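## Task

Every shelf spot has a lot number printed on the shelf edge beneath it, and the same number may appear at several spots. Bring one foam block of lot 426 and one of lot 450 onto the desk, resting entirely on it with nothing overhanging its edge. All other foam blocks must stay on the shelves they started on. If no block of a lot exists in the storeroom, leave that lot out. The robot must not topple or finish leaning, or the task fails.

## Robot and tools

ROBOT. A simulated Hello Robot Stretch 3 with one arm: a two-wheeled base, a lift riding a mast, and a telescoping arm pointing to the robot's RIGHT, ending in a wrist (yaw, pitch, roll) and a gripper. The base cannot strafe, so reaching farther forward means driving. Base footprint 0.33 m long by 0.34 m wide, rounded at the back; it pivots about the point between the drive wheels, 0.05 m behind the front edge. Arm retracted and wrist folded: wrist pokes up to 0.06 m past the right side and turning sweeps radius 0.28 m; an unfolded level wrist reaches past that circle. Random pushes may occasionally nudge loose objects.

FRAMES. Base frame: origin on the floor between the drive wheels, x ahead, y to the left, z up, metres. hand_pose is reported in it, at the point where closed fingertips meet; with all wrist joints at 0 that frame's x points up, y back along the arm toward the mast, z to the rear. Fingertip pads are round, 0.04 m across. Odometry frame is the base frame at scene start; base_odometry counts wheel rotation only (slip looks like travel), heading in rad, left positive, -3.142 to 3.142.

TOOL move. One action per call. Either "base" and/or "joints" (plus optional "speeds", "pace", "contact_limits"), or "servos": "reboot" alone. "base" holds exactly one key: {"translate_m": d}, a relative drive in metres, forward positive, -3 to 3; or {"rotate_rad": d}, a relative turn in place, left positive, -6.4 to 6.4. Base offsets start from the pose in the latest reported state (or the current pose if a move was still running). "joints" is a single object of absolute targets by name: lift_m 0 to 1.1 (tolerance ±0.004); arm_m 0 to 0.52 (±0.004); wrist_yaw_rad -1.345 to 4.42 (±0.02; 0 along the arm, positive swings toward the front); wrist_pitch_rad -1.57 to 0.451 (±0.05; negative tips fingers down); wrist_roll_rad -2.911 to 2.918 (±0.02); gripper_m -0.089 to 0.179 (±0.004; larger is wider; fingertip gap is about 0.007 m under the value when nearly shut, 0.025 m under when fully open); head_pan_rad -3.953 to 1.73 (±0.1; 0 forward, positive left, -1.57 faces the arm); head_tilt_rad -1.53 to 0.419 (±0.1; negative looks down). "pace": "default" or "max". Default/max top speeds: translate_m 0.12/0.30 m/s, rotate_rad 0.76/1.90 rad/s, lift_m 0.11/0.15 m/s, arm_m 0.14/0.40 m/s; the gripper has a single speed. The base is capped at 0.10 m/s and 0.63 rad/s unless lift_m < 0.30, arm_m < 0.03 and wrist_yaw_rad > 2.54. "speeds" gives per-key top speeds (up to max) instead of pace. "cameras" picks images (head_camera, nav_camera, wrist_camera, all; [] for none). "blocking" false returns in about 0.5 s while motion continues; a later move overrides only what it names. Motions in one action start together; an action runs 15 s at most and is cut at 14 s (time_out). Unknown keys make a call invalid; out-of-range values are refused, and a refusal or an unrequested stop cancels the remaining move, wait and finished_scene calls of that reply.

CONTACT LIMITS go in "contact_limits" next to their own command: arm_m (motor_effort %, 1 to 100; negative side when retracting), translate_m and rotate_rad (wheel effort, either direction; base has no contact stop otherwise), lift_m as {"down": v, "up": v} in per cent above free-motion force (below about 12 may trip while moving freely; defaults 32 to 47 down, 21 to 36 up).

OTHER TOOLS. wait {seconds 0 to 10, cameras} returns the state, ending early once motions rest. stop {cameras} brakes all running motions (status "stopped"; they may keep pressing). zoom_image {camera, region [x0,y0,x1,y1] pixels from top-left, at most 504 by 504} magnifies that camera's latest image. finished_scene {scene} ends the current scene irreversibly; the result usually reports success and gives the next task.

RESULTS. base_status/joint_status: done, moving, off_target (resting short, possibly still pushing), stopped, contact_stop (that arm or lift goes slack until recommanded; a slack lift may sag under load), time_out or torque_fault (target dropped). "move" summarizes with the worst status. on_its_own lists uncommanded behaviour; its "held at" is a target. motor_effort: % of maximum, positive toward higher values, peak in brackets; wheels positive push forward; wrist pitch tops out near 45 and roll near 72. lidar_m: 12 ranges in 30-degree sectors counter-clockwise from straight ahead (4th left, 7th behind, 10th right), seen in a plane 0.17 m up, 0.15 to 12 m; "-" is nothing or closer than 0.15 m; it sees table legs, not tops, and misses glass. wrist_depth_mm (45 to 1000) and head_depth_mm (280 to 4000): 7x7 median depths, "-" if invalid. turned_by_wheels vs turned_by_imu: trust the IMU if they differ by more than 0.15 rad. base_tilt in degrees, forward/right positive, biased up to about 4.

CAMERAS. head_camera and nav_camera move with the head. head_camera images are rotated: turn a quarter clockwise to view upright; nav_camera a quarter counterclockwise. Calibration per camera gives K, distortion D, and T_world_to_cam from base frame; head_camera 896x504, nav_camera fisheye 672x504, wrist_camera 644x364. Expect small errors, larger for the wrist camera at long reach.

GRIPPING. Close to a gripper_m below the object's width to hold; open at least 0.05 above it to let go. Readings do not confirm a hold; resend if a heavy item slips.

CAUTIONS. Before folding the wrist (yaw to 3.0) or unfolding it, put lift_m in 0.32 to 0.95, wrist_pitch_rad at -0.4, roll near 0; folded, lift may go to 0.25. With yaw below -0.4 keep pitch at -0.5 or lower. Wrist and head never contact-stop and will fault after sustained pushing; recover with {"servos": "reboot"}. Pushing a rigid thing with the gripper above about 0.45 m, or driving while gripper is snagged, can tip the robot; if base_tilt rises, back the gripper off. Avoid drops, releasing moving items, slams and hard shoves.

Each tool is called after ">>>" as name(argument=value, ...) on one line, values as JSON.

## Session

>>> move(joints={"head_pan_rad":0,"head_tilt_rad":-0.3}, pace="max", cameras=["nav_camera","head_camera"])

>>> move(joints={"head_pan_rad":1.57,"head_tilt_rad":-0.3}, pace="max", cameras=["nav_camera","head_camera"])

>>> move(joints={"head_pan_rad":-1.57,"head_tilt_rad":-0.3}, pace="max", cameras=["nav_camera","head_camera"])

>>> move(joints={"head_pan_rad":-3.14,"head_tilt_rad":-0.3}, pace="max", cameras=["nav_camera","head_camera"])

Scene clock: 0.70 s.
move: done
base_odometry: x=+0.000 y=+0.000 heading=+0.000
turned_by_wheels: +0.000
turned_by_imu: +0.000
base_tilt: forward=-0.4 right=-1.2
lidar_m: 0.84 0.77 0.78 0.96 1.17 1.16 1.57 1.48 1.13 1.38 3.09 1.31
head_depth_mm: 1123 1199 1295 1406 1527 1674 1552 / 1011 1076 1148 1233 1327 1431 1491 / 916 966 1028 1094 1172 1258 1363 / 838 881 934 984 1052 1122 1198 / 773 811 853 898 946 1005 1067 / 720 750 786 822 862 914 965 / 675 696 727 757 798 843 897
base_status: not commanded
joint_positions: lift_m=+0.306 arm_m=+0.001 wrist_yaw_rad=+2.853 wrist_pitch_rad=-0.337 wrist_roll_rad=+0.000 gripper_m=+0.037 head_pan_rad=+0.000 head_tilt_rad=-0.301
joint_status: all done
measured_speeds: all 0
motor_effort: left_wheel=-0.1(0.5) right_wheel=+0.2(0.8) lift_m=+26.5(27.3) arm_m=-7.0(7.7) wrist_yaw_rad=-1.1(1.2) wrist_pitch_rad=+2.1(2.1) wrist_roll_rad=+0.0(0.3) gripper_m=+0.5(1.0) head_pan_rad=+0.1(1.5) head_tilt_rad=-3.2(6.3)
hand_pose: x=+0.0453 y=+0.0786 z=+0.3376 quat_wxyz=(+0.218, +0.707, +0.017, +0.673) (m; base frame)
wrist_depth_mm: 134 - - - - - - / 136 - - - - - - / 145 - - - - - - / 155 187 872 873 825 - - / 169 180 722 670 668 673 666 / 581 193 126 557 129 571 567 / 502 205 312 495 484 489 493
pictures: head_camera (sideways), nav_camera (sideways)
camera_calibration:
head_camera: T_world_to_cam=[[-0.245991, -0.0462423, -0.968168, 1.27703], [0.0407541, 0.997485, -0.0579973, 0.0749237], [0.968415, -0.0537237, -0.243488, 0.26659], [0, 0, 0, 1]] pos_world=[0.0529153, -0.00135998, 1.30564]
nav_camera: T_world_to_cam=[[0.271389, 0.0170523, 0.962319, -1.21112], [0.0143481, -0.999804, 0.0136702, 0.0322464], [0.962363, 0.0100975, -0.27158, 0.300837], [0, 0, 0, 1]] pos_world=[0.0387067, 0.0498547, 1.24674]

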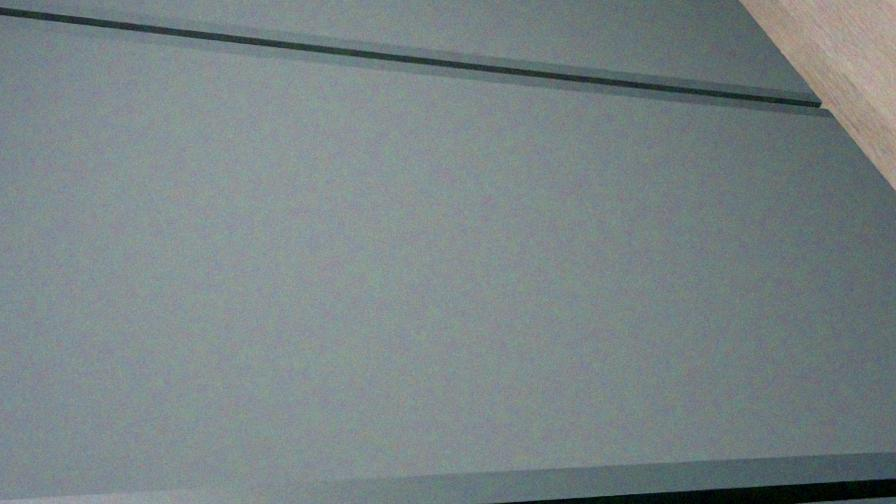

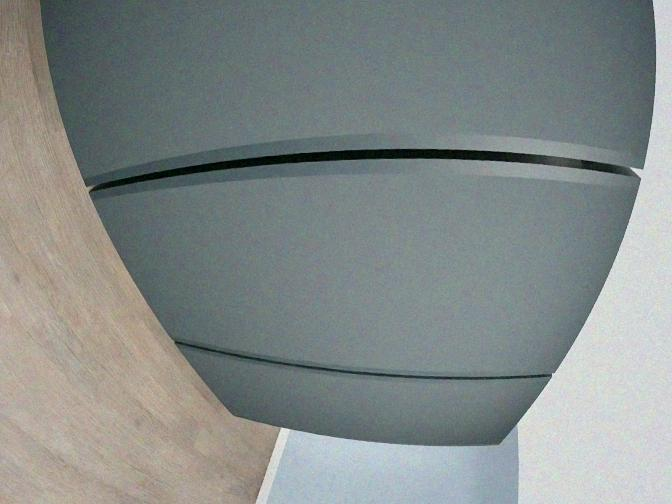

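Scene clock: 2.77 s.
move: done
base_odometry: x=+0.000 y=+0.000 heading=+0.000
turned_by_wheels: +0.000
turned_by_imu: +0.000
base_tilt: forward=-0.3 right=-1.3
lidar_m: 0.85 0.77 0.78 0.96 1.17 1.16 1.57 1.48 1.13 1.38 3.10 1.31
head_depth_mm: 764 786 809 831 855 886 916 / 841 866 898 924 953 995 1029 / 936 971 1006 1043 1087 1132 1183 / 1059 1099 1138 1199 1253 1299 1369 / 1177 1228 1284 1345 1419 1497 1501 / 1292 1316 1442 1439 1535 1649 1480 / 1414 1468 1547 1566 1626 1646 1430
base_status: not commanded
joint_positions: lift_m=+0.306 arm_m=+0.001 wrist_yaw_rad=+2.853 wrist_pitch_rad=-0.337 wrist_roll_rad=+0.000 gripper_m=+0.037 head_pan_rad=+1.578 head_tilt_rad=-0.301
joint_status: all done
measured_speeds: translate_m=+0.000 rotate_rad=+0.000 lift_m=+0.000 arm_m=+0.000 wrist_yaw_rad=+0.000 wrist_pitch_rad=+0.000 wrist_roll_rad=+0.000 head_pan_rad=-0.024 head_tilt_rad=+0.000
motor_effort: left_wheel=-0.3(0.5) right_wheel=+0.8(1.2) lift_m=+26.0(27.2) arm_m=-12.8(12.8) wrist_yaw_rad=-0.7(2.2) wrist_pitch_rad=+2.1(2.2) wrist_roll_rad=+0.1(0.3) gripper_m=+0.7(0.9) head_pan_rad=-3.5(5.5) head_tilt_rad=-1.3(5.4)
hand_pose: x=+0.0453 y=+0.0786 z=+0.3376 quat_wxyz=(+0.218, +0.707, +0.017, +0.673) (m; base frame)
wrist_depth_mm: 133 - - - - - - / 137 - - - - - - / 144 - - - - - - / 156 186 864 871 829 - - / 170 181 723 668 673 684 658 / 575 193 126 562 129 574 575 / 504 204 313 495 480 495 487
pictures: head_camera (sideways), nav_camera (sideways)
camera_calibration:
head_camera: T_world_to_cam=[[0.0480648, -0.245639, -0.968169, 1.27524], [-0.997757, 0.0334061, -0.0580093, 0.0812049], [0.0465921, 0.968786, -0.243482, 0.272221], [0, 0, 0, 1]] pos_world=[0.00704519, 0.046812, 1.30564]
nav_camera: T_world_to_cam=[[-0.0190593, 0.271256, 0.962319, -1.20934], [0.999671, 0.0217129, 0.0136787, 0.0262288], [-0.0171843, 0.962262, -0.27158, 0.306827], [0, 0, 0, 1]] pos_world=[-0.0439968, 0.0322231, 1.24674]

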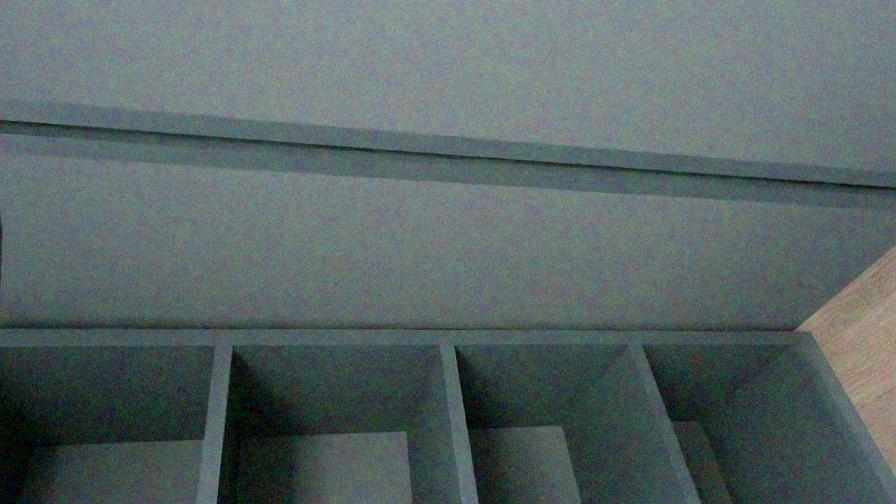

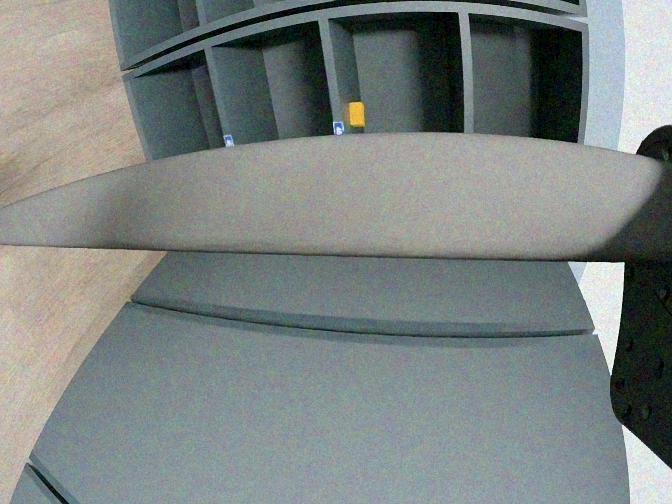

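Scene clock: 5.43 s.
move: done
base_odometry: x=+0.000 y=+0.000 heading=+0.000
turned_by_wheels: +0.000
turned_by_imu: +0.000
base_tilt: forward=-0.5 right=-1.2
lidar_m: 0.85 0.77 0.78 0.96 1.17 1.16 1.57 1.49 1.13 1.38 3.08 1.31
head_depth_mm: 1518 1553 1609 1665 1357 924 1248 / 1668 1726 1777 1805 1332 1010 1552 / 1838 1914 1983 2002 1332 1774 1551 / 2074 2172 2257 2203 1323 1910 1539 / 2375 2488 2576 2545 1612 1976 1531 / 2734 2882 3080 3034 2683 1975 1523 / 2770 2892 3049 3113 2808 1965 1512
base_status: not commanded
joint_positions: lift_m=+0.306 arm_m=+0.001 wrist_yaw_rad=+2.853 wrist_pitch_rad=-0.337 wrist_roll_rad=+0.000 gripper_m=+0.037 head_pan_rad=-1.578 head_tilt_rad=-0.301
joint_status: all done
measured_speeds: translate_m=+0.000 rotate_rad=+0.000 lift_m=+0.000 arm_m=+0.000 wrist_yaw_rad=+0.000 wrist_pitch_rad=+0.000 wrist_roll_rad=+0.000 head_pan_rad=+0.024 head_tilt_rad=+0.000
motor_effort: left_wheel=-0.1(0.8) right_wheel=+0.2(1.5) lift_m=+26.7(27.1) arm_m=-12.4(13.0) wrist_yaw_rad=-0.2(1.9) wrist_pitch_rad=+2.1(2.2) wrist_roll_rad=-0.1(0.3) gripper_m=+0.8(0.9) head_pan_rad=+3.7(5.8) head_tilt_rad=+1.2(3.7)
hand_pose: x=+0.0453 y=+0.0786 z=+0.3376 quat_wxyz=(+0.218, +0.707, +0.017, +0.673) (m; base frame)
wrist_depth_mm: 133 - - - - - - / 136 - - - - - - / 144 - - - - - - / 156 186 868 878 822 - - / 169 180 726 673 654 679 651 / 567 193 126 556 129 577 574 / 504 205 314 496 479 490 488
pictures: head_camera (sideways), nav_camera (sideways)
camera_calibration:
head_camera: T_world_to_cam=[[-0.0444186, 0.246316, -0.968171, 1.27581], [0.997158, -0.0481005, -0.0579859, 0.0690442], [-0.0608524, -0.967995, -0.24348, 0.272846], [0, 0, 0, 1]] pos_world=[0.00442521, -0.0468185, 1.30564]
nav_camera: T_world_to_cam=[[0.0150433, -0.271494, 0.962323, -1.20956], [-0.999882, -0.00698234, 0.0136605, 0.0384447], [0.00301052, -0.962415, -0.271567, 0.306656], [0, 0, 0, 1]] pos_world=[0.0557128, -0.0329901, 1.24674]

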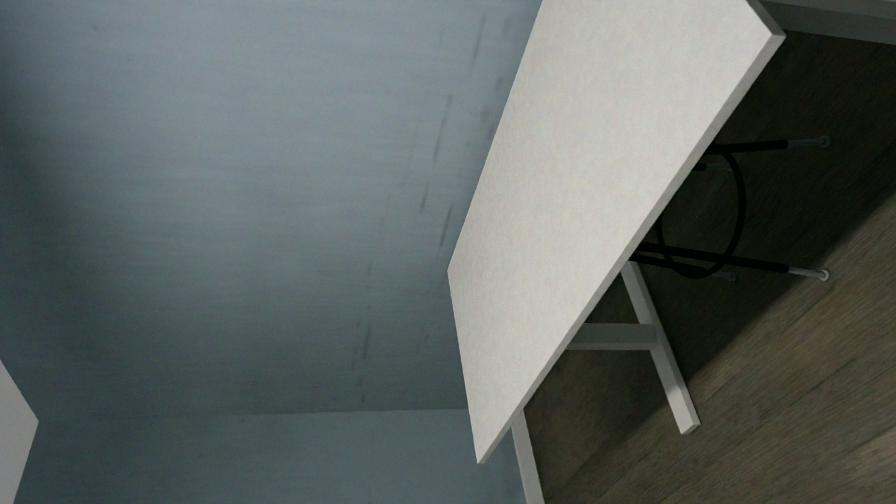

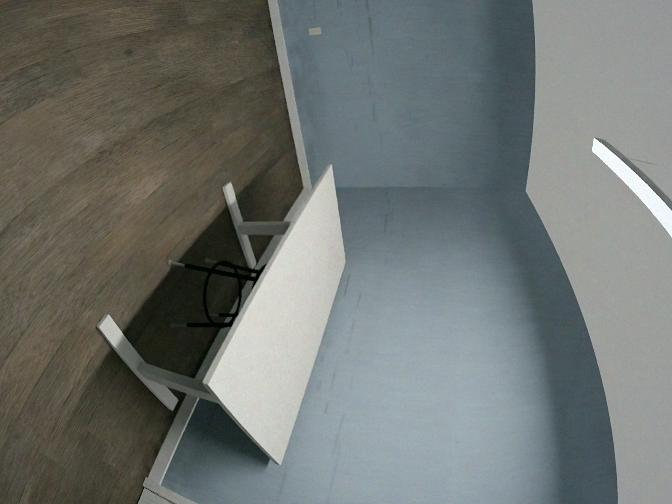

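Scene clock: 7.50 s.
move: done
base_odometry: x=+0.000 y=+0.000 heading=+0.000
turned_by_wheels: +0.000
turned_by_imu: +0.000
base_tilt: forward=-0.3 right=-1.2
lidar_m: 0.84 0.77 0.78 0.96 1.18 1.16 1.57 1.48 1.13 1.38 3.10 1.31
head_depth_mm: 1532 1603 1692 1700 1737 1764 1467 / 1410 1489 1625 1701 1744 1864 1524 / 1814 1883 1960 1622 1686 1767 1550 / 1702 1785 1891 1997 2112 1999 1542 / 1569 1640 1720 1807 1921 1927 1528 / 1438 1502 1560 1631 1721 1799 1526 / 1337 1394 1452 1515 1583 1668 1519
base_status: not commanded
joint_positions: lift_m=+0.306 arm_m=+0.001 wrist_yaw_rad=+2.853 wrist_pitch_rad=-0.337 wrist_roll_rad=+0.000 gripper_m=+0.037 head_pan_rad=-3.148 head_tilt_rad=-0.301
joint_status: all done
measured_speeds: translate_m=+0.000 rotate_rad=+0.000 lift_m=+0.000 arm_m=+0.000 wrist_yaw_rad=+0.000 wrist_pitch_rad=+0.000 wrist_roll_rad=+0.000 head_pan_rad=+0.024 head_tilt_rad=+0.000
motor_effort: left_wheel=+0.1(0.6) right_wheel=+0.5(1.2) lift_m=+26.4(27.4) arm_m=-12.3(12.9) wrist_yaw_rad=-1.1(2.2) wrist_pitch_rad=+2.0(2.1) wrist_roll_rad=+0.0(0.3) gripper_m=+0.8(1.2) head_pan_rad=+3.2(4.3) head_tilt_rad=+3.0(5.9)
hand_pose: x=+0.0453 y=+0.0786 z=+0.3376 quat_wxyz=(+0.218, +0.707, +0.017, +0.673) (m; base frame)
wrist_depth_mm: 134 - - - - - - / 136 - - - - - - / 145 - - - - - - / 156 186 887 865 824 - - / 169 180 722 671 653 688 656 / 571 193 126 563 128 581 573 / 500 205 312 494 478 495 492
pictures: head_camera (sideways), nav_camera (sideways)
camera_calibration:
head_camera: T_world_to_cam=[[0.246289, 0.0446134, -0.968169, 1.27403], [-0.0472766, -0.997198, -0.0579777, 0.0754414], [-0.968043, 0.0600511, -0.24349, 0.278393], [0, 0, 0, 1]] pos_world=[-0.0407181, 0.00167309, 1.30564]
nav_camera: T_world_to_cam=[[-0.271483, -0.0152607, 0.962322, -1.20783], [-0.00780991, 0.999876, 0.013653, 0.0324795], [-0.962411, -0.00380909, -0.271569, 0.312506], [0, 0, 0, 1]] pos_world=[-0.026892, -0.0497175, 1.24674]

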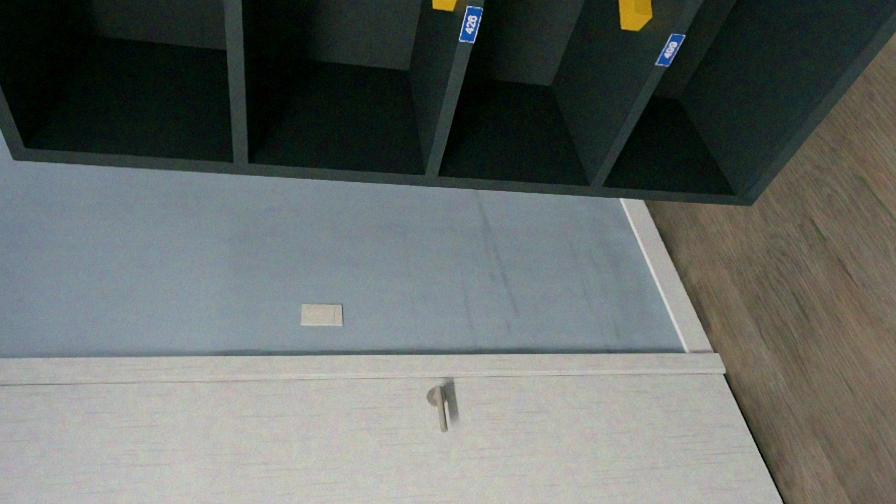

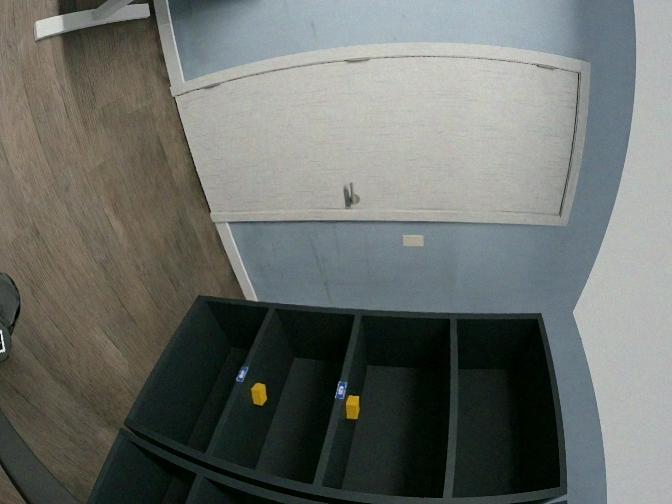

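>>> zoom_image(camera="head_camera", region=[400, 0, 720, 180])

>>> move(joints={"head_pan_rad":-3.9,"head_tilt_rad":-0.4}, pace="max", cameras=["nav_camera","head_camera"])

>>> zoom_image(camera="nav_camera", region=[100, 120, 580, 504])

Scaled by 1.575 from the camera's 896x504 image, which has a finer 1280x720 frame.

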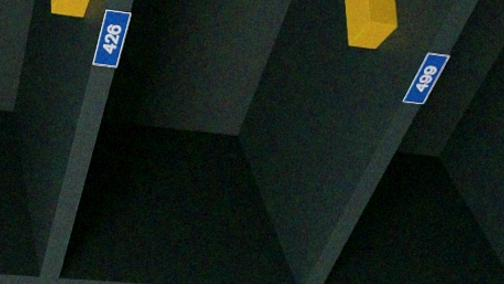

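Scene clock: 31.13 s.
move: done
base_odometry: x=+0.000 y=+0.000 heading=+0.000
turned_by_wheels: +0.000
turned_by_imu: +0.000
base_tilt: forward=-0.4 right=-1.2
lidar_m: 0.84 0.77 0.78 0.96 1.18 1.16 1.57 1.48 1.13 1.38 3.09 1.31
head_depth_mm: - - - - - - - / 1338 - - - - - - / 1346 1438 1508 1637 1521 1754 1447 / 1069 1123 1269 1236 1373 1568 1409 / 1351 1066 1517 1234 1359 1552 1406 / 1395 1482 1559 1704 1578 1660 1397 / 1422 1507 1577 1723 1482 1652 1390
base_status: not commanded
joint_positions: lift_m=+0.306 arm_m=+0.001 wrist_yaw_rad=+2.853 wrist_pitch_rad=-0.337 wrist_roll_rad=+0.000 gripper_m=+0.037 head_pan_rad=-3.917 head_tilt_rad=-0.396
joint_status: all done
measured_speeds: all 0
motor_effort: left_wheel=+0.0(0.5) right_wheel=+0.2(0.8) lift_m=+26.5(26.9) arm_m=-11.6(12.5) wrist_yaw_rad=-0.3(1.5) wrist_pitch_rad=+2.0(2.1) wrist_roll_rad=-0.2(0.3) gripper_m=+0.3(1.0) head_pan_rad=-0.1(5.1) head_tilt_rad=-3.9(6.4)
hand_pose: x=+0.0453 y=+0.0786 z=+0.3376 quat_wxyz=(+0.218, +0.707, +0.017, +0.673) (m; base frame)
wrist_depth_mm: 134 - - - - - - / 136 - - - - - - / 145 - - - - - - / 156 186 876 869 819 - - / 169 180 737 671 661 689 657 / 575 193 126 562 129 570 577 / 505 206 312 501 483 497 485
pictures: head_camera (sideways), nav_camera (sideways)
camera_calibration:
head_camera: T_world_to_cam=[[0.272827, -0.202711, -0.940465, 1.2377], [-0.723353, -0.687724, -0.0616084, 0.0842706], [-0.634292, 0.697097, -0.334261, 0.394497], [0, 0, 0, 1]] pos_world=[-0.0264927, 0.0338473, 1.30107]
nav_camera: T_world_to_cam=[[-0.269978, 0.240813, 0.932267, -1.1686], [0.688781, 0.724866, 0.0122262, 0.0300248], [-0.672824, 0.645428, -0.361565, 0.427944], [0, 0, 0, 1]] pos_world=[-0.0482458, -0.0165562, 1.24381]

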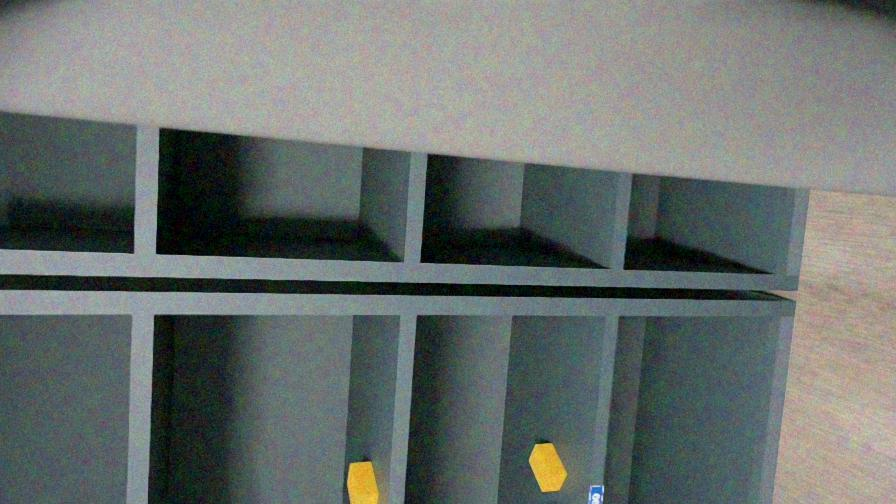

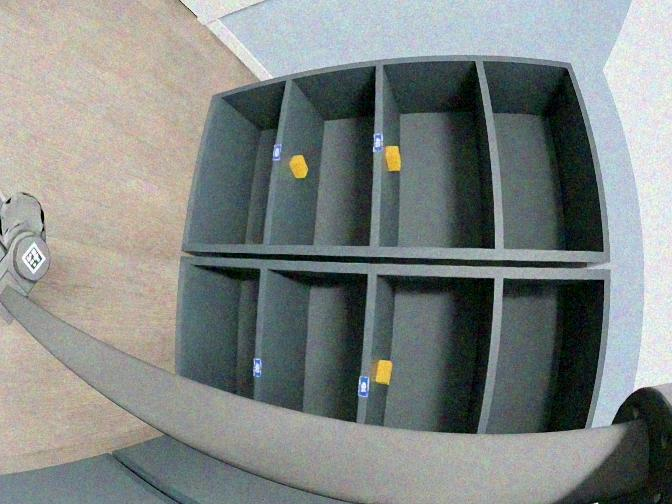

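Scaled by 1.050 from the camera's 672x504 image, which has a finer 792x594 frame.

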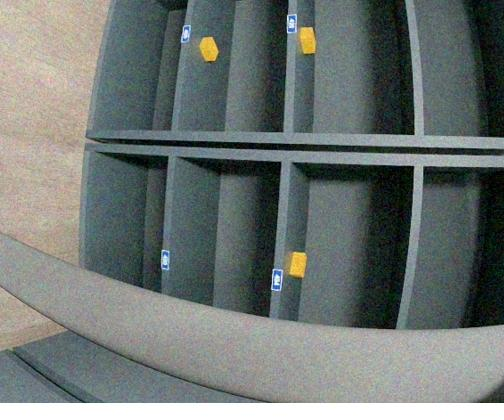

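>>> move(base={"rotate_rad":2.25}, joints={"head_pan_rad":0,"head_tilt_rad":-0.35}, pace="max", cameras=["nav_camera","head_camera"])

Scene clock: 62.33 s.
move: done
base_odometry: x=+0.000 y=+0.000 heading=+2.250
turned_by_wheels: +2.250
turned_by_imu: +2.213
base_tilt: forward=-0.2 right=-1.1
lidar_m: 1.16 1.57 1.55 1.48 1.56 1.33 3.09 1.12 0.81 0.77 0.80 1.08
head_depth_mm: 1380 1429 1548 1598 1597 1660 1449 / 1368 1425 1534 1578 1586 1724 1438 / 1366 1400 1529 1525 1576 1720 1437 / 1375 1418 1528 1517 1572 1694 1416 / 1343 1152 1484 1277 1398 1568 1416 / 980 1037 1101 1179 1358 1560 1409 / 1358 1402 1501 1600 1525 1662 1413
base_status: done
joint_positions: lift_m=+0.306 arm_m=+0.001 wrist_yaw_rad=+2.853 wrist_pitch_rad=-0.337 wrist_roll_rad=+0.000 gripper_m=+0.037 head_pan_rad=+0.001 head_tilt_rad=-0.350
joint_status: all done
measured_speeds: all 0
motor_effort: left_wheel=-8.3(12.5) right_wheel=+8.9(13.0) lift_m=+26.4(27.2) arm_m=-12.3(13.1) wrist_yaw_rad=-0.5(1.8) wrist_pitch_rad=+2.0(2.2) wrist_roll_rad=-0.1(0.3) gripper_m=+0.2(1.2) head_pan_rad=-3.4(5.3) head_tilt_rad=+4.8(9.7)
hand_pose: x=+0.0453 y=+0.0786 z=+0.3376 quat_wxyz=(+0.218, +0.707, +0.017, +0.673) (m; base frame)
wrist_depth_mm: 133 - - - - - - / 136 - - - - - - / 145 - - - - - - / 155 186 859 876 860 860 838 / 170 181 727 663 665 697 681 / 576 193 126 560 129 575 569 / 506 205 313 496 483 490 490
pictures: head_camera (sideways), nav_camera (sideways)
camera_calibration:
head_camera: T_world_to_cam=[[-0.292754, -0.0464779, -0.955057, 1.26024], [0.0371431, 0.997511, -0.0599294, 0.0773945], [0.955466, -0.0530184, -0.290299, 0.327621], [0, 0, 0, 1]] pos_world=[0.0530346, -0.00125868, 1.30335]
nav_camera: T_world_to_cam=[[0.317866, 0.0172615, 0.947978, -1.1927], [0.0157251, -0.999793, 0.0129322, 0.0332796], [0.948005, 0.0107963, -0.318072, 0.361384], [0, 0, 0, 1]] pos_world=[0.0360015, 0.0499589, 1.24517]

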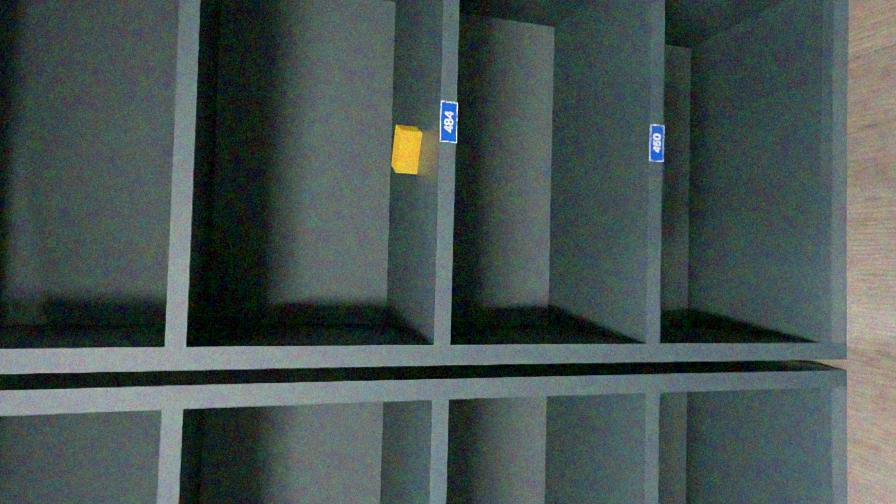

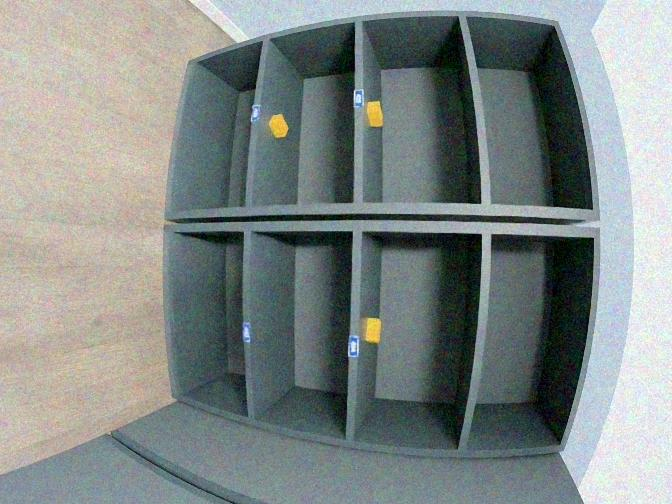

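>>> zoom_image(camera="head_camera", region=[590, 80, 730, 210])

Scaled by 3.600 from the camera's 896x504 image, which has a finer 1280x720 frame.

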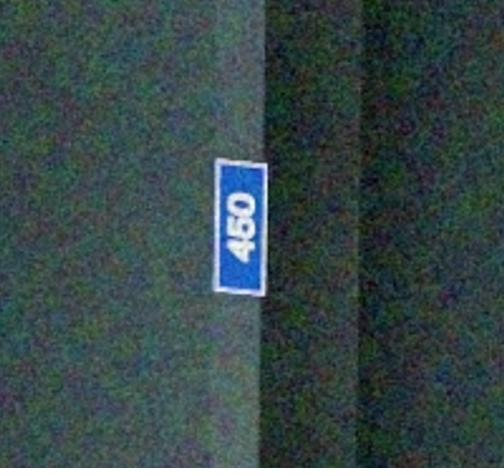

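>>> move(base={"translate_m":0.55}, pace="max", joints={"lift_m":0.295}, cameras=["nav_camera","head_camera"])

>>> move(base={"rotate_rad":1.596}, joints={"head_pan_rad":-1.57,"head_tilt_rad":-0.3}, pace="max", cameras=["nav_camera","head_camera"])

Scene clock: 82.73 s.
move: done
base_odometry: x=-0.345 y=+0.428 heading=+2.250
turned_by_wheels: +0.000
turned_by_imu: +0.001
base_tilt: forward=-0.3 right=-1.0
lidar_m: 0.63 0.63 1.23 1.50 1.45 1.45 3.63 1.11 0.80 0.76 0.79 0.98
head_depth_mm: 883 942 1001 1039 703 1142 886 / 871 942 996 1036 696 1131 883 / 870 936 997 1029 690 1131 875 / 865 936 995 1026 727 1117 870 / 866 936 989 1021 719 1110 867 / 535 668 687 707 645 750 778 / 491 522 551 590 622 669 733
base_status: done
joint_positions: lift_m=+0.295 arm_m=+0.001 wrist_yaw_rad=+2.853 wrist_pitch_rad=-0.338 wrist_roll_rad=+0.000 gripper_m=+0.037 head_pan_rad=+0.000 head_tilt_rad=-0.350
joint_status: all done
measured_speeds: all 0
motor_effort: left_wheel=+2.5(8.9) right_wheel=+1.7(17.3) lift_m=+25.5(26.7) arm_m=-10.6(12.2) wrist_yaw_rad=-0.5(1.8) wrist_pitch_rad=+2.3(2.3) wrist_roll_rad=+0.1(0.3) gripper_m=+0.2(1.0) head_pan_rad=-2.9(3.7) head_tilt_rad=+4.5(5.4)
hand_pose: x=+0.0452 y=+0.0785 z=+0.3260 quat_wxyz=(+0.218, +0.707, +0.018, +0.673) (m; base frame)
wrist_depth_mm: 133 - - - - - - / 137 - - - - - - / 145 - - - - - - / 156 187 849 839 839 792 - / 169 181 705 645 648 681 643 / 554 193 126 547 129 562 559 / 492 206 295 487 472 482 479
pictures: head_camera (sideways), nav_camera (sideways)
camera_calibration:
head_camera: T_world_to_cam=[[-0.292693, -0.0462477, -0.955088, 1.26027], [0.0379839, 0.997479, -0.0599408, 0.0774661], [0.955452, -0.0538222, -0.290198, 0.327483], [0, 0, 0, 1]] pos_world=[0.0530354, -0.00136028, 1.30335]
nav_camera: T_world_to_cam=[[0.31779, 0.0170073, 0.948009, -1.19272], [0.0148861, -0.999805, 0.0129465, 0.033188], [0.948044, 0.00999787, -0.317981, 0.361312], [0, 0, 0, 1]] pos_world=[0.0359999, 0.0498541, 1.24517]

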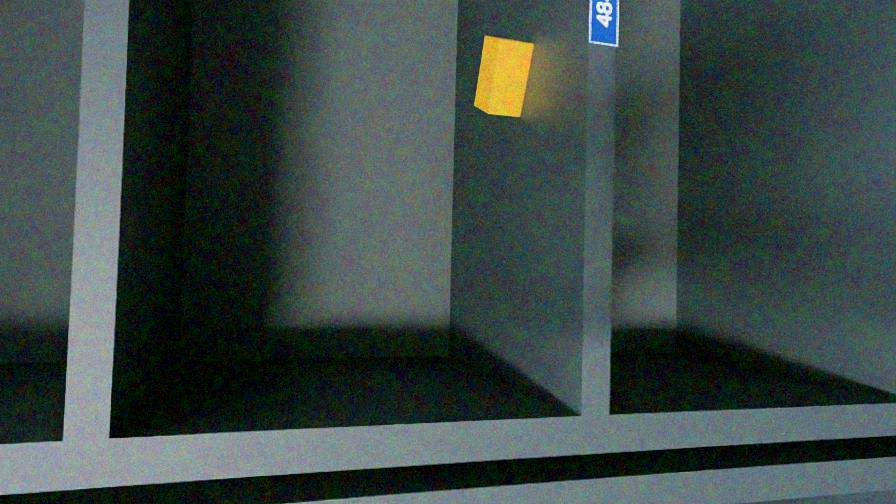

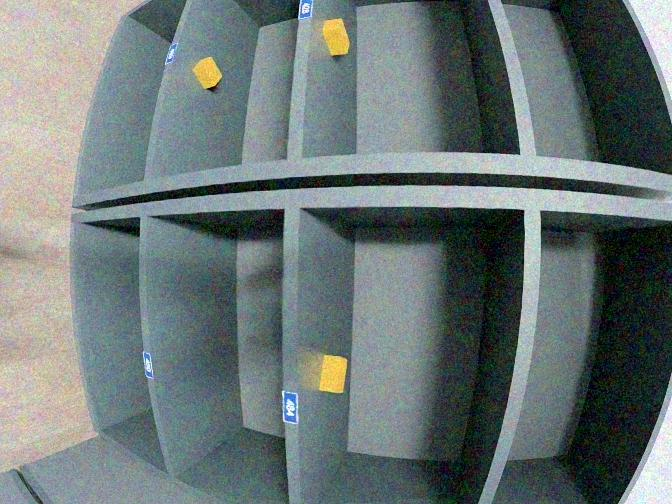

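Scene clock: 84.87 s.
move: done
base_odometry: x=-0.345 y=+0.428 heading=-2.438
turned_by_wheels: +1.596
turned_by_imu: +1.564
base_tilt: forward=-0.4 right=-1.2
lidar_m: 1.50 1.45 1.46 3.62 1.11 0.80 0.77 0.79 0.98 0.63 0.63 1.23
head_depth_mm: 916 626 1008 1049 736 1164 931 / 912 640 1003 1046 728 1162 928 / 908 656 1002 1044 724 1153 918 / 911 673 995 1041 716 1150 913 / 900 690 993 1039 709 1138 913 / 619 575 653 671 625 715 741 / 509 529 559 582 618 648 687
base_status: done
joint_positions: lift_m=+0.295 arm_m=+0.001 wrist_yaw_rad=+2.853 wrist_pitch_rad=-0.338 wrist_roll_rad=+0.000 gripper_m=+0.037 head_pan_rad=-1.578 head_tilt_rad=-0.299
joint_status: all done
measured_speeds: translate_m=+0.000 rotate_rad=+0.000 lift_m=+0.000 arm_m=+0.000 wrist_yaw_rad=+0.000 wrist_pitch_rad=+0.000 wrist_roll_rad=+0.000 head_pan_rad=+0.024 head_tilt_rad=+0.000
motor_effort: left_wheel=-6.1(14.9) right_wheel=+5.7(15.0) lift_m=+27.3(27.3) arm_m=-11.8(13.0) wrist_yaw_rad=+0.3(2.2) wrist_pitch_rad=+2.2(2.3) wrist_roll_rad=+0.0(0.3) gripper_m=+0.5(1.0) head_pan_rad=+3.1(5.2) head_tilt_rad=+3.6(9.1)
hand_pose: x=+0.0452 y=+0.0785 z=+0.3260 quat_wxyz=(+0.218, +0.707, +0.018, +0.673) (m; base frame)
wrist_depth_mm: 134 - - - - - - / 136 - - - - - - / 144 - - - - - - / 155 185 869 853 842 825 831 / 170 180 706 657 649 672 658 / 554 193 126 544 129 561 557 / 497 204 293 486 469 478 478
pictures: head_camera (sideways), nav_camera (sideways)
camera_calibration:
head_camera: T_world_to_cam=[[-0.0446231, 0.244091, -0.968725, 1.27654], [0.997179, -0.0476959, -0.0579518, 0.0690233], [-0.0603498, -0.968579, -0.241275, 0.269955], [0, 0, 0, 1]] pos_world=[0.00442602, -0.0468266, 1.30575]
nav_camera: T_world_to_cam=[[0.0152023, -0.269292, 0.962939, -1.21041], [-0.999878, -0.00747447, 0.0136952, 0.0384856], [0.00350945, -0.963029, -0.269373, 0.303801], [0, 0, 0, 1]] pos_world=[0.0558157, -0.033096, 1.24685]

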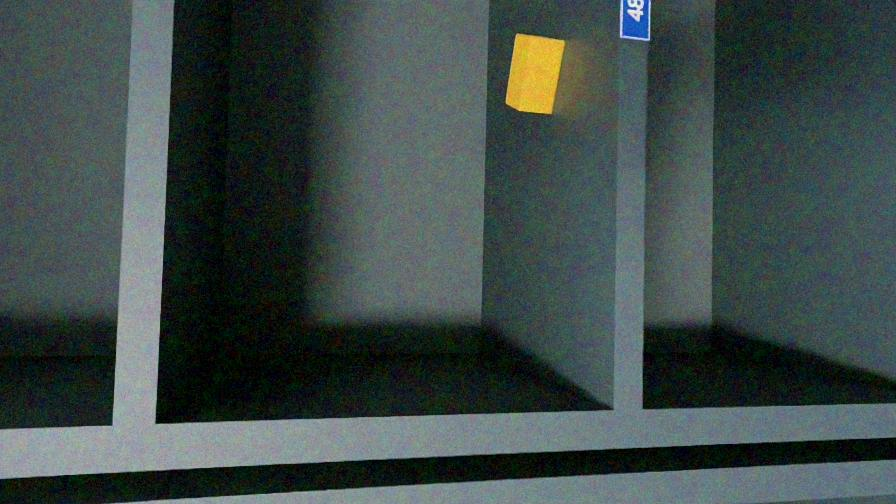

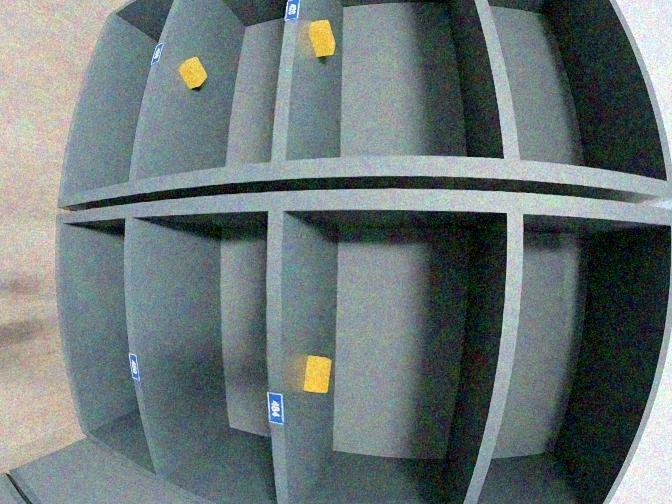

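>>> move(base={"translate_m":0.68}, joints={"lift_m":0.945,"wrist_pitch_rad":-0.4}, pace="max", cameras=[])

>>> move(joints={"wrist_yaw_rad":0,"gripper_m":0.179}, cameras=[])

>>> move(joints={"wrist_pitch_rad":-0.1})

Scene clock: 101.87 s.
move: done
base_odometry: x=-0.864 y=-0.012 heading=-2.438
turned_by_wheels: +0.000
turned_by_imu: +0.000
base_tilt: forward=-0.2 right=-1.0
lidar_m: 0.82 0.86 1.07 1.84 2.06 1.50 1.44 1.49 0.75 1.06 0.72 0.86
head_depth_mm: 910 629 997 1038 737 1075 963 / 910 644 997 1045 727 1151 931 / 906 656 997 1035 722 1149 921 / 904 675 991 1038 698 1148 888 / 898 692 991 1029 709 1139 907 / 892 713 985 1024 702 1128 909 / 889 737 982 1021 695 1121 906
base_status: done
joint_positions: lift_m=+0.945 arm_m=+0.001 wrist_yaw_rad=+2.853 wrist_pitch_rad=-0.413 wrist_roll_rad=+0.000 gripper_m=+0.037 head_pan_rad=-1.570 head_tilt_rad=-0.300
joint_status: all done
measured_speeds: all 0
motor_effort: left_wheel=+2.8(11.5) right_wheel=+2.0(13.6) lift_m=+24.5(32.1) arm_m=-5.9(11.0) wrist_yaw_rad=+0.8(1.6) wrist_pitch_rad=+2.0(4.5) wrist_roll_rad=+0.2(0.4) gripper_m=+0.8(1.0) head_pan_rad=+2.7(4.0) head_tilt_rad=-3.4(3.9)
hand_pose: x=+0.0428 y=+0.0701 z=+0.9588 quat_wxyz=(+0.243, +0.705, +0.044, +0.664) (m; base frame)
wrist_depth_mm: 134 - - - - - - / 138 - - - - - - / 150 - - - - - - / 164 182 - - - - - / - 192 - - - - - / - 207 126 - 129 - - / - - - - - - -
pictures: none
No camera images: "cameras" was empty.

Scene clock: 104.30 s.
move: done
base_odometry: x=-0.864 y=-0.012 heading=-2.438
turned_by_wheels: +0.000
turned_by_imu: +0.000
base_tilt: forward=-0.3 right=-0.9
lidar_m: 0.82 0.85 1.08 1.84 2.06 1.50 1.44 1.49 0.75 1.05 0.72 0.86
head_depth_mm: 907 628 1001 1038 737 1072 961 / 905 644 1000 1044 727 1152 927 / 906 660 997 1037 722 1147 986 / 898 674 990 1031 700 1146 982 / 897 694 988 1035 709 1140 909 / 893 715 985 1026 700 1126 906 / 890 740 984 1018 696 1122 902
base_status: not commanded
joint_positions: lift_m=+0.945 arm_m=+0.001 wrist_yaw_rad=+0.003 wrist_pitch_rad=-0.413 wrist_roll_rad=+0.000 gripper_m=+0.179 head_pan_rad=-1.570 head_tilt_rad=-0.300
joint_status: all done
measured_speeds: all 0
motor_effort: left_wheel=+2.8(3.2) right_wheel=+1.8(3.1) lift_m=+27.8(28.2) arm_m=-5.3(6.8) wrist_yaw_rad=-2.7(7.0) wrist_pitch_rad=+1.9(2.1) wrist_roll_rad=+0.2(0.3) gripper_m=+0.6(83.9) head_pan_rad=+2.4(3.5) head_tilt_rad=-3.7(4.4)
hand_pose: x=-0.0208 y=-0.3705 z=+0.9588 quat_wxyz=(+0.693, +0.146, -0.691, -0.144) (m; base frame)
wrist_depth_mm: - - - - - - - / - - - 348 - - - / - - - - - - - / - - - - - 891 - / - 142 - - - - - / - 126 - - - - - / - - - - - - 105
pictures: none
No camera images: "cameras" was empty.

Scene clock: 105.27 s.
move: done
base_odometry: x=-0.864 y=-0.012 heading=-2.438
turned_by_wheels: +0.000
turned_by_imu: +0.000
base_tilt: forward=-0.3 right=-1.2
lidar_m: 0.83 0.85 1.08 1.84 2.06 1.49 1.44 1.49 0.75 1.05 0.72 0.86
head_depth_mm: 911 630 994 1043 734 1075 963 / 903 644 993 1035 728 1147 893 / 907 659 998 1037 720 1148 - / 897 675 988 1031 701 1143 - / 893 695 988 1027 707 1138 911 / 891 715 986 1026 702 1133 876 / 891 740 983 1015 694 1123 903
base_status: not commanded
joint_positions: lift_m=+0.945 arm_m=+0.001 wrist_yaw_rad=+0.003 wrist_pitch_rad=-0.124 wrist_roll_rad=+0.000 gripper_m=+0.179 head_pan_rad=-1.570 head_tilt_rad=-0.300
joint_status: all done
measured_speeds: all 0
motor_effort: left_wheel=+2.4(3.1) right_wheel=+2.1(2.6) lift_m=+29.3(29.5) arm_m=-4.4(5.6) wrist_yaw_rad=-2.9(4.3) wrist_pitch_rad=+3.9(4.8) wrist_roll_rad=+0.2(0.2) gripper_m=+0.9(1.2) head_pan_rad=+3.0(3.3) head_tilt_rad=-3.1(4.0)
hand_pose: x=-0.0207 y=-0.3968 z=+1.0281 quat_wxyz=(+0.706, +0.045, -0.705, -0.043) (m; base frame)
wrist_depth_mm: - - - - - 699 - / - - - - - 748 - / - - - - - - - / - - - 378 - - - / - 142 - - - 855 - / - 126 - - - - - / - - - - - - 105
pictures: head_camera (sideways), nav_camera (sideways), wrist_camera
camera_calibration:
head_camera: T_world_to_cam=[[-0.0464889, 0.244734, -0.968475, 1.27626], [0.997521, -0.03989, -0.0579634, 0.0689878], [-0.0528181, -0.968769, -0.242273, 0.271245], [0, 0, 0, 1]] pos_world=[0.00484186, -0.0468195, 1.30574]
nav_camera: T_world_to_cam=[[0.0173001, -0.270158, 0.962661, -1.21007], [-0.99979, -0.0152628, 0.013684, 0.0384886], [0.0109961, -0.962695, -0.270365, 0.305093], [0, 0, 0, 1]] pos_world=[0.05606, -0.0326114, 1.24685]
wrist_camera: T_world_to_cam=[[-0.99886, -0.0457628, -0.0135642, -0.0183053], [-0.00180278, 0.320149, -0.947365, 1.13354], [0.0476967, -0.946261, -0.319867, 0.120533], [0, 0, 0, 1]] pos_world=[-0.0219899, -0.249685, 1.11219]

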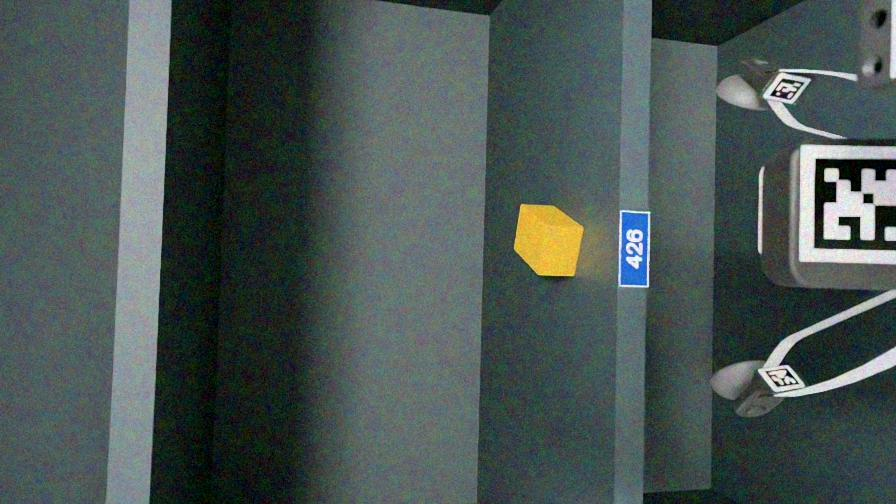

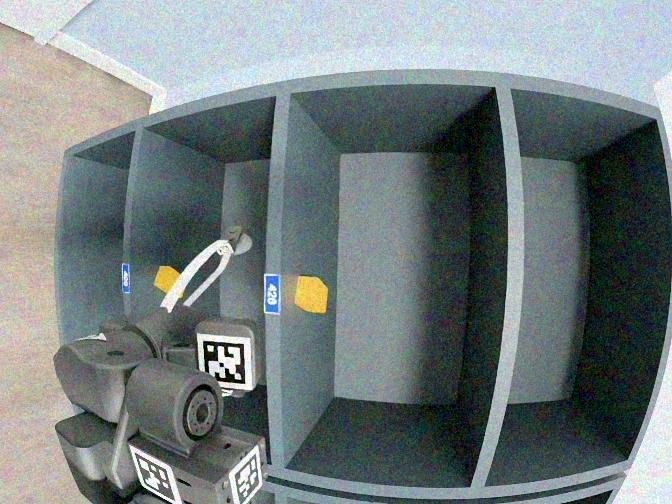

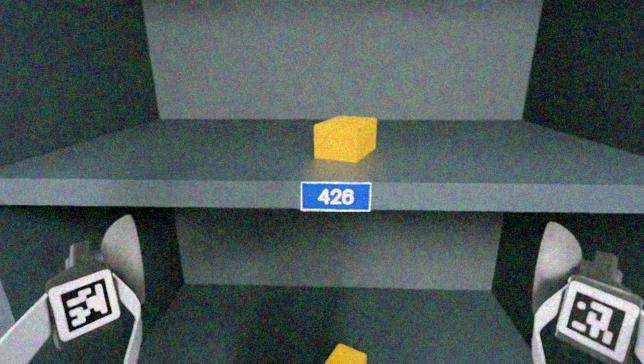

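>>> move(base={"translate_m":-0.008}, joints={"arm_m":0.2}, cameras=["wrist_camera"])

Scene clock: 120.20 s.
move: done
base_odometry: x=-0.858 y=-0.007 heading=-2.438
turned_by_wheels: +0.000
turned_by_imu: +0.000
base_tilt: forward=-0.3 right=-1.1
lidar_m: 0.83 0.86 1.08 2.29 2.05 1.49 1.43 1.48 0.75 1.05 0.73 0.87
head_depth_mm: 909 633 1002 1031 781 - 874 / 905 648 997 1045 344 300 866 / 903 662 995 1037 326 311 862 / 897 679 989 1038 410 325 836 / 894 697 988 1030 706 1136 909 / 893 719 988 1024 700 1127 905 / 890 742 983 1021 696 1132 901
base_status: done
joint_positions: lift_m=+0.945 arm_m=+0.200 wrist_yaw_rad=+0.002 wrist_pitch_rad=-0.123 wrist_roll_rad=+0.000 gripper_m=+0.179 head_pan_rad=-1.570 head_tilt_rad=-0.300
joint_status: all done
measured_speeds: all 0
motor_effort: left_wheel=-4.9(8.4) right_wheel=-5.5(9.9) lift_m=+26.7(30.3) arm_m=+12.8(14.3) wrist_yaw_rad=-2.2(4.3) wrist_pitch_rad=+3.9(4.0) wrist_roll_rad=-0.2(0.3) gripper_m=+0.0(1.3) head_pan_rad=+2.3(3.2) head_tilt_rad=-2.9(3.9)
hand_pose: x=-0.0208 y=-0.5963 z=+1.0283 quat_wxyz=(+0.706, +0.045, -0.705, -0.043) (m; base frame)
wrist_depth_mm: - - - - - - 542 / - - - - - - 572 / - - - - - - - / - - - - - - - / - 142 - - - - - / - 126 - - - - - / - - 194 192 - - 105
pictures: wrist_camera
camera_calibration:
wrist_camera: T_world_to_cam=[[-0.998884, -0.0452364, -0.0135594, -0.0271979], [-0.00159862, 0.31935, -0.947636, 1.19742], [0.0471978, -0.946557, -0.319066, -0.0691542], [0, 0, 0, 1]] pos_world=[-0.0219894, -0.449084, 1.11228]

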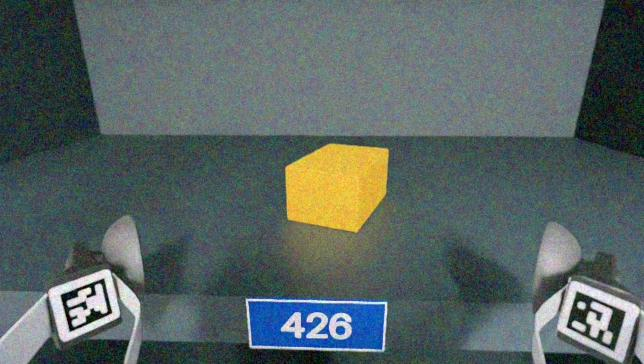

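>>> move(joints={"arm_m":0.342,"lift_m":0.939}, contact_limits={"arm_m":35}, cameras=[])

>>> move(joints={"gripper_m":0.05}, cameras=["wrist_camera"])

>>> move(joints={"gripper_m":0.03}, cameras=["wrist_camera"])

Scene clock: 132.63 s.
move: done
base_odometry: x=-0.858 y=-0.007 heading=-2.438
turned_by_wheels: +0.000
turned_by_imu: +0.000
base_tilt: forward=-0.4 right=-1.2
lidar_m: 0.83 0.87 1.09 2.28 2.05 1.49 1.43 1.48 0.74 1.05 0.73 0.86
head_depth_mm: 908 631 998 1035 734 - 904 / 904 648 997 1040 386 1106 924 / 905 662 993 1030 446 1152 924 / 898 680 993 1035 463 1134 863 / 895 701 984 1031 666 1135 910 / 893 721 985 1021 700 1127 903 / 890 744 988 1017 696 1130 904
base_status: not commanded
joint_positions: lift_m=+0.939 arm_m=+0.342 wrist_yaw_rad=+0.002 wrist_pitch_rad=-0.123 wrist_roll_rad=+0.000 gripper_m=+0.179 head_pan_rad=-1.570 head_tilt_rad=-0.300
joint_status: all done
measured_speeds: all 0
motor_effort: left_wheel=-4.9(5.1) right_wheel=-5.3(6.7) lift_m=+24.8(27.7) arm_m=+12.4(14.4) wrist_yaw_rad=-3.6(3.8) wrist_pitch_rad=+3.8(3.9) wrist_roll_rad=-0.1(0.3) gripper_m=+0.6(1.1) head_pan_rad=+1.8(3.1) head_tilt_rad=-1.0(2.6)
contact_limits: arm_m 35 (drawing in: default 31, maximum 55; extending or still: default 39, maximum 69)
hand_pose: x=-0.0208 y=-0.7383 z=+1.0224 quat_wxyz=(+0.706, +0.045, -0.705, -0.043) (m; base frame)
wrist_depth_mm: - - - - - - - / - - - - - - - / - - - - - - - / - - - 182 - - - / - 142 - 148 158 - - / - 139 132 119 148 - - / 142 147 147 126 146 152 107
pictures: none
No camera images: "cameras" was empty.

Scene clock: 134.47 s.
move: done
base_odometry: x=-0.858 y=-0.007 heading=-2.438
turned_by_wheels: +0.000
turned_by_imu: +0.000
base_tilt: forward=-0.3 right=-1.2
lidar_m: 0.83 0.86 1.08 2.29 2.05 1.49 1.43 1.49 0.75 1.06 0.73 0.87
head_depth_mm: 909 632 998 1035 734 - 901 / 905 648 997 1045 386 1105 925 / 900 662 992 1028 446 1143 915 / 892 678 989 1034 461 1139 862 / 893 699 985 1030 708 1135 913 / 892 720 984 1019 700 1127 908 / 890 745 983 1021 693 1122 905
base_status: not commanded
joint_positions: lift_m=+0.939 arm_m=+0.342 wrist_yaw_rad=+0.002 wrist_pitch_rad=-0.123 wrist_roll_rad=+0.000 gripper_m=+0.050 head_pan_rad=-1.570 head_tilt_rad=-0.300
joint_status: all done
measured_speeds: all 0
motor_effort: left_wheel=-4.5(5.2) right_wheel=-5.1(6.4) lift_m=+25.1(25.8) arm_m=+12.6(13.4) wrist_yaw_rad=-2.0(4.0) wrist_pitch_rad=+3.9(3.9) wrist_roll_rad=+0.0(0.3) gripper_m=-6.2(83.4) head_pan_rad=+2.0(2.6) head_tilt_rad=-0.5(2.3)
contact_limits: arm_m 35 (drawing in: default 31, maximum 55; extending or still: default 39, maximum 69)
hand_pose: x=-0.0209 y=-0.7383 z=+1.0224 quat_wxyz=(+0.706, +0.045, -0.705, -0.043) (m; base frame)
wrist_depth_mm: - - - - - - - / - - - - - - - / - - - - - - - / - - - 181 - - - / - - 151 148 147 - - / - - 130 129 125 121 - / 152 142 145 137 141 141 152
pictures: wrist_camera
camera_calibration:
wrist_camera: T_world_to_cam=[[-0.998889, -0.0451472, -0.01352, -0.0336937], [-0.00159855, 0.319169, -0.947696, 1.23704], [0.047101, -0.946622, -0.318887, -0.205718], [0, 0, 0, 1]] pos_world=[-0.0219892, -0.591084, 1.10628]

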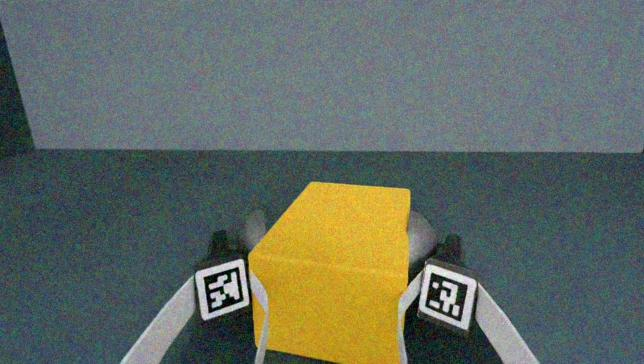

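Scene clock: 135.20 s.
move: done
base_odometry: x=-0.858 y=-0.007 heading=-2.438
turned_by_wheels: +0.000
turned_by_imu: +0.000
base_tilt: forward=-0.3 right=-1.2
lidar_m: 0.83 0.86 1.08 2.28 2.05 1.49 1.43 1.48 0.74 1.05 0.73 0.87
head_depth_mm: 913 633 997 1035 736 - 903 / 908 647 996 1041 386 1106 922 / 904 663 993 1034 447 1146 920 / 896 679 989 1032 463 1140 862 / 896 699 988 1030 707 1136 913 / 888 720 984 1024 701 1131 908 / 886 744 981 1020 693 1126 900
base_status: not commanded
joint_positions: lift_m=+0.939 arm_m=+0.342 wrist_yaw_rad=+0.002 wrist_pitch_rad=-0.123 wrist_roll_rad=+0.000 gripper_m=+0.031 head_pan_rad=-1.570 head_tilt_rad=-0.300
joint_status: all done
measured_speeds: all 0
motor_effort: left_wheel=-4.7(4.9) right_wheel=-5.6(6.4) lift_m=+25.3(26.5) arm_m=+12.7(13.4) wrist_yaw_rad=-2.6(3.9) wrist_pitch_rad=+3.8(3.9) wrist_roll_rad=+0.1(0.3) gripper_m=-13.1(78.6) head_pan_rad=+2.0(2.5) head_tilt_rad=-0.8(1.7)
contact_limits: arm_m 35 (drawing in: default 31, maximum 55; extending or still: default 39, maximum 69)
hand_pose: x=-0.0209 y=-0.7383 z=+1.0224 quat_wxyz=(+0.706, +0.045, -0.705, -0.043) (m; base frame)
wrist_depth_mm: - - - - - - - / - - - - - - - / - - - - - - - / - - - 181 - - - / - - 150 148 148 - - / - - 130 129 125 121 - / 153 102 144 136 141 146 152
pictures: wrist_camera
camera_calibration:
wrist_camera: T_world_to_cam=[[-0.998889, -0.0451428, -0.0135186, -0.0336927], [-0.00159704, 0.31914, -0.947706, 1.23704], [0.0470965, -0.946632, -0.318857, -0.205756], [0, 0, 0, 1]] pos_world=[-0.0219892, -0.591084, 1.10628]

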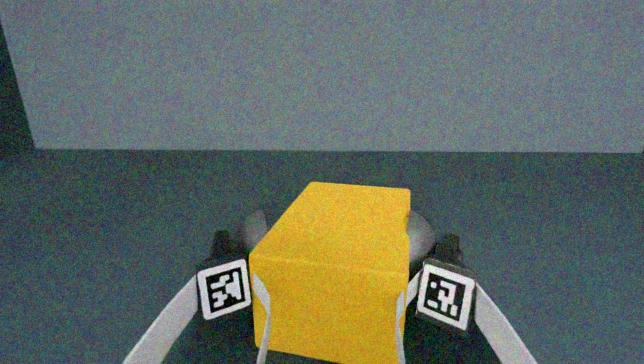

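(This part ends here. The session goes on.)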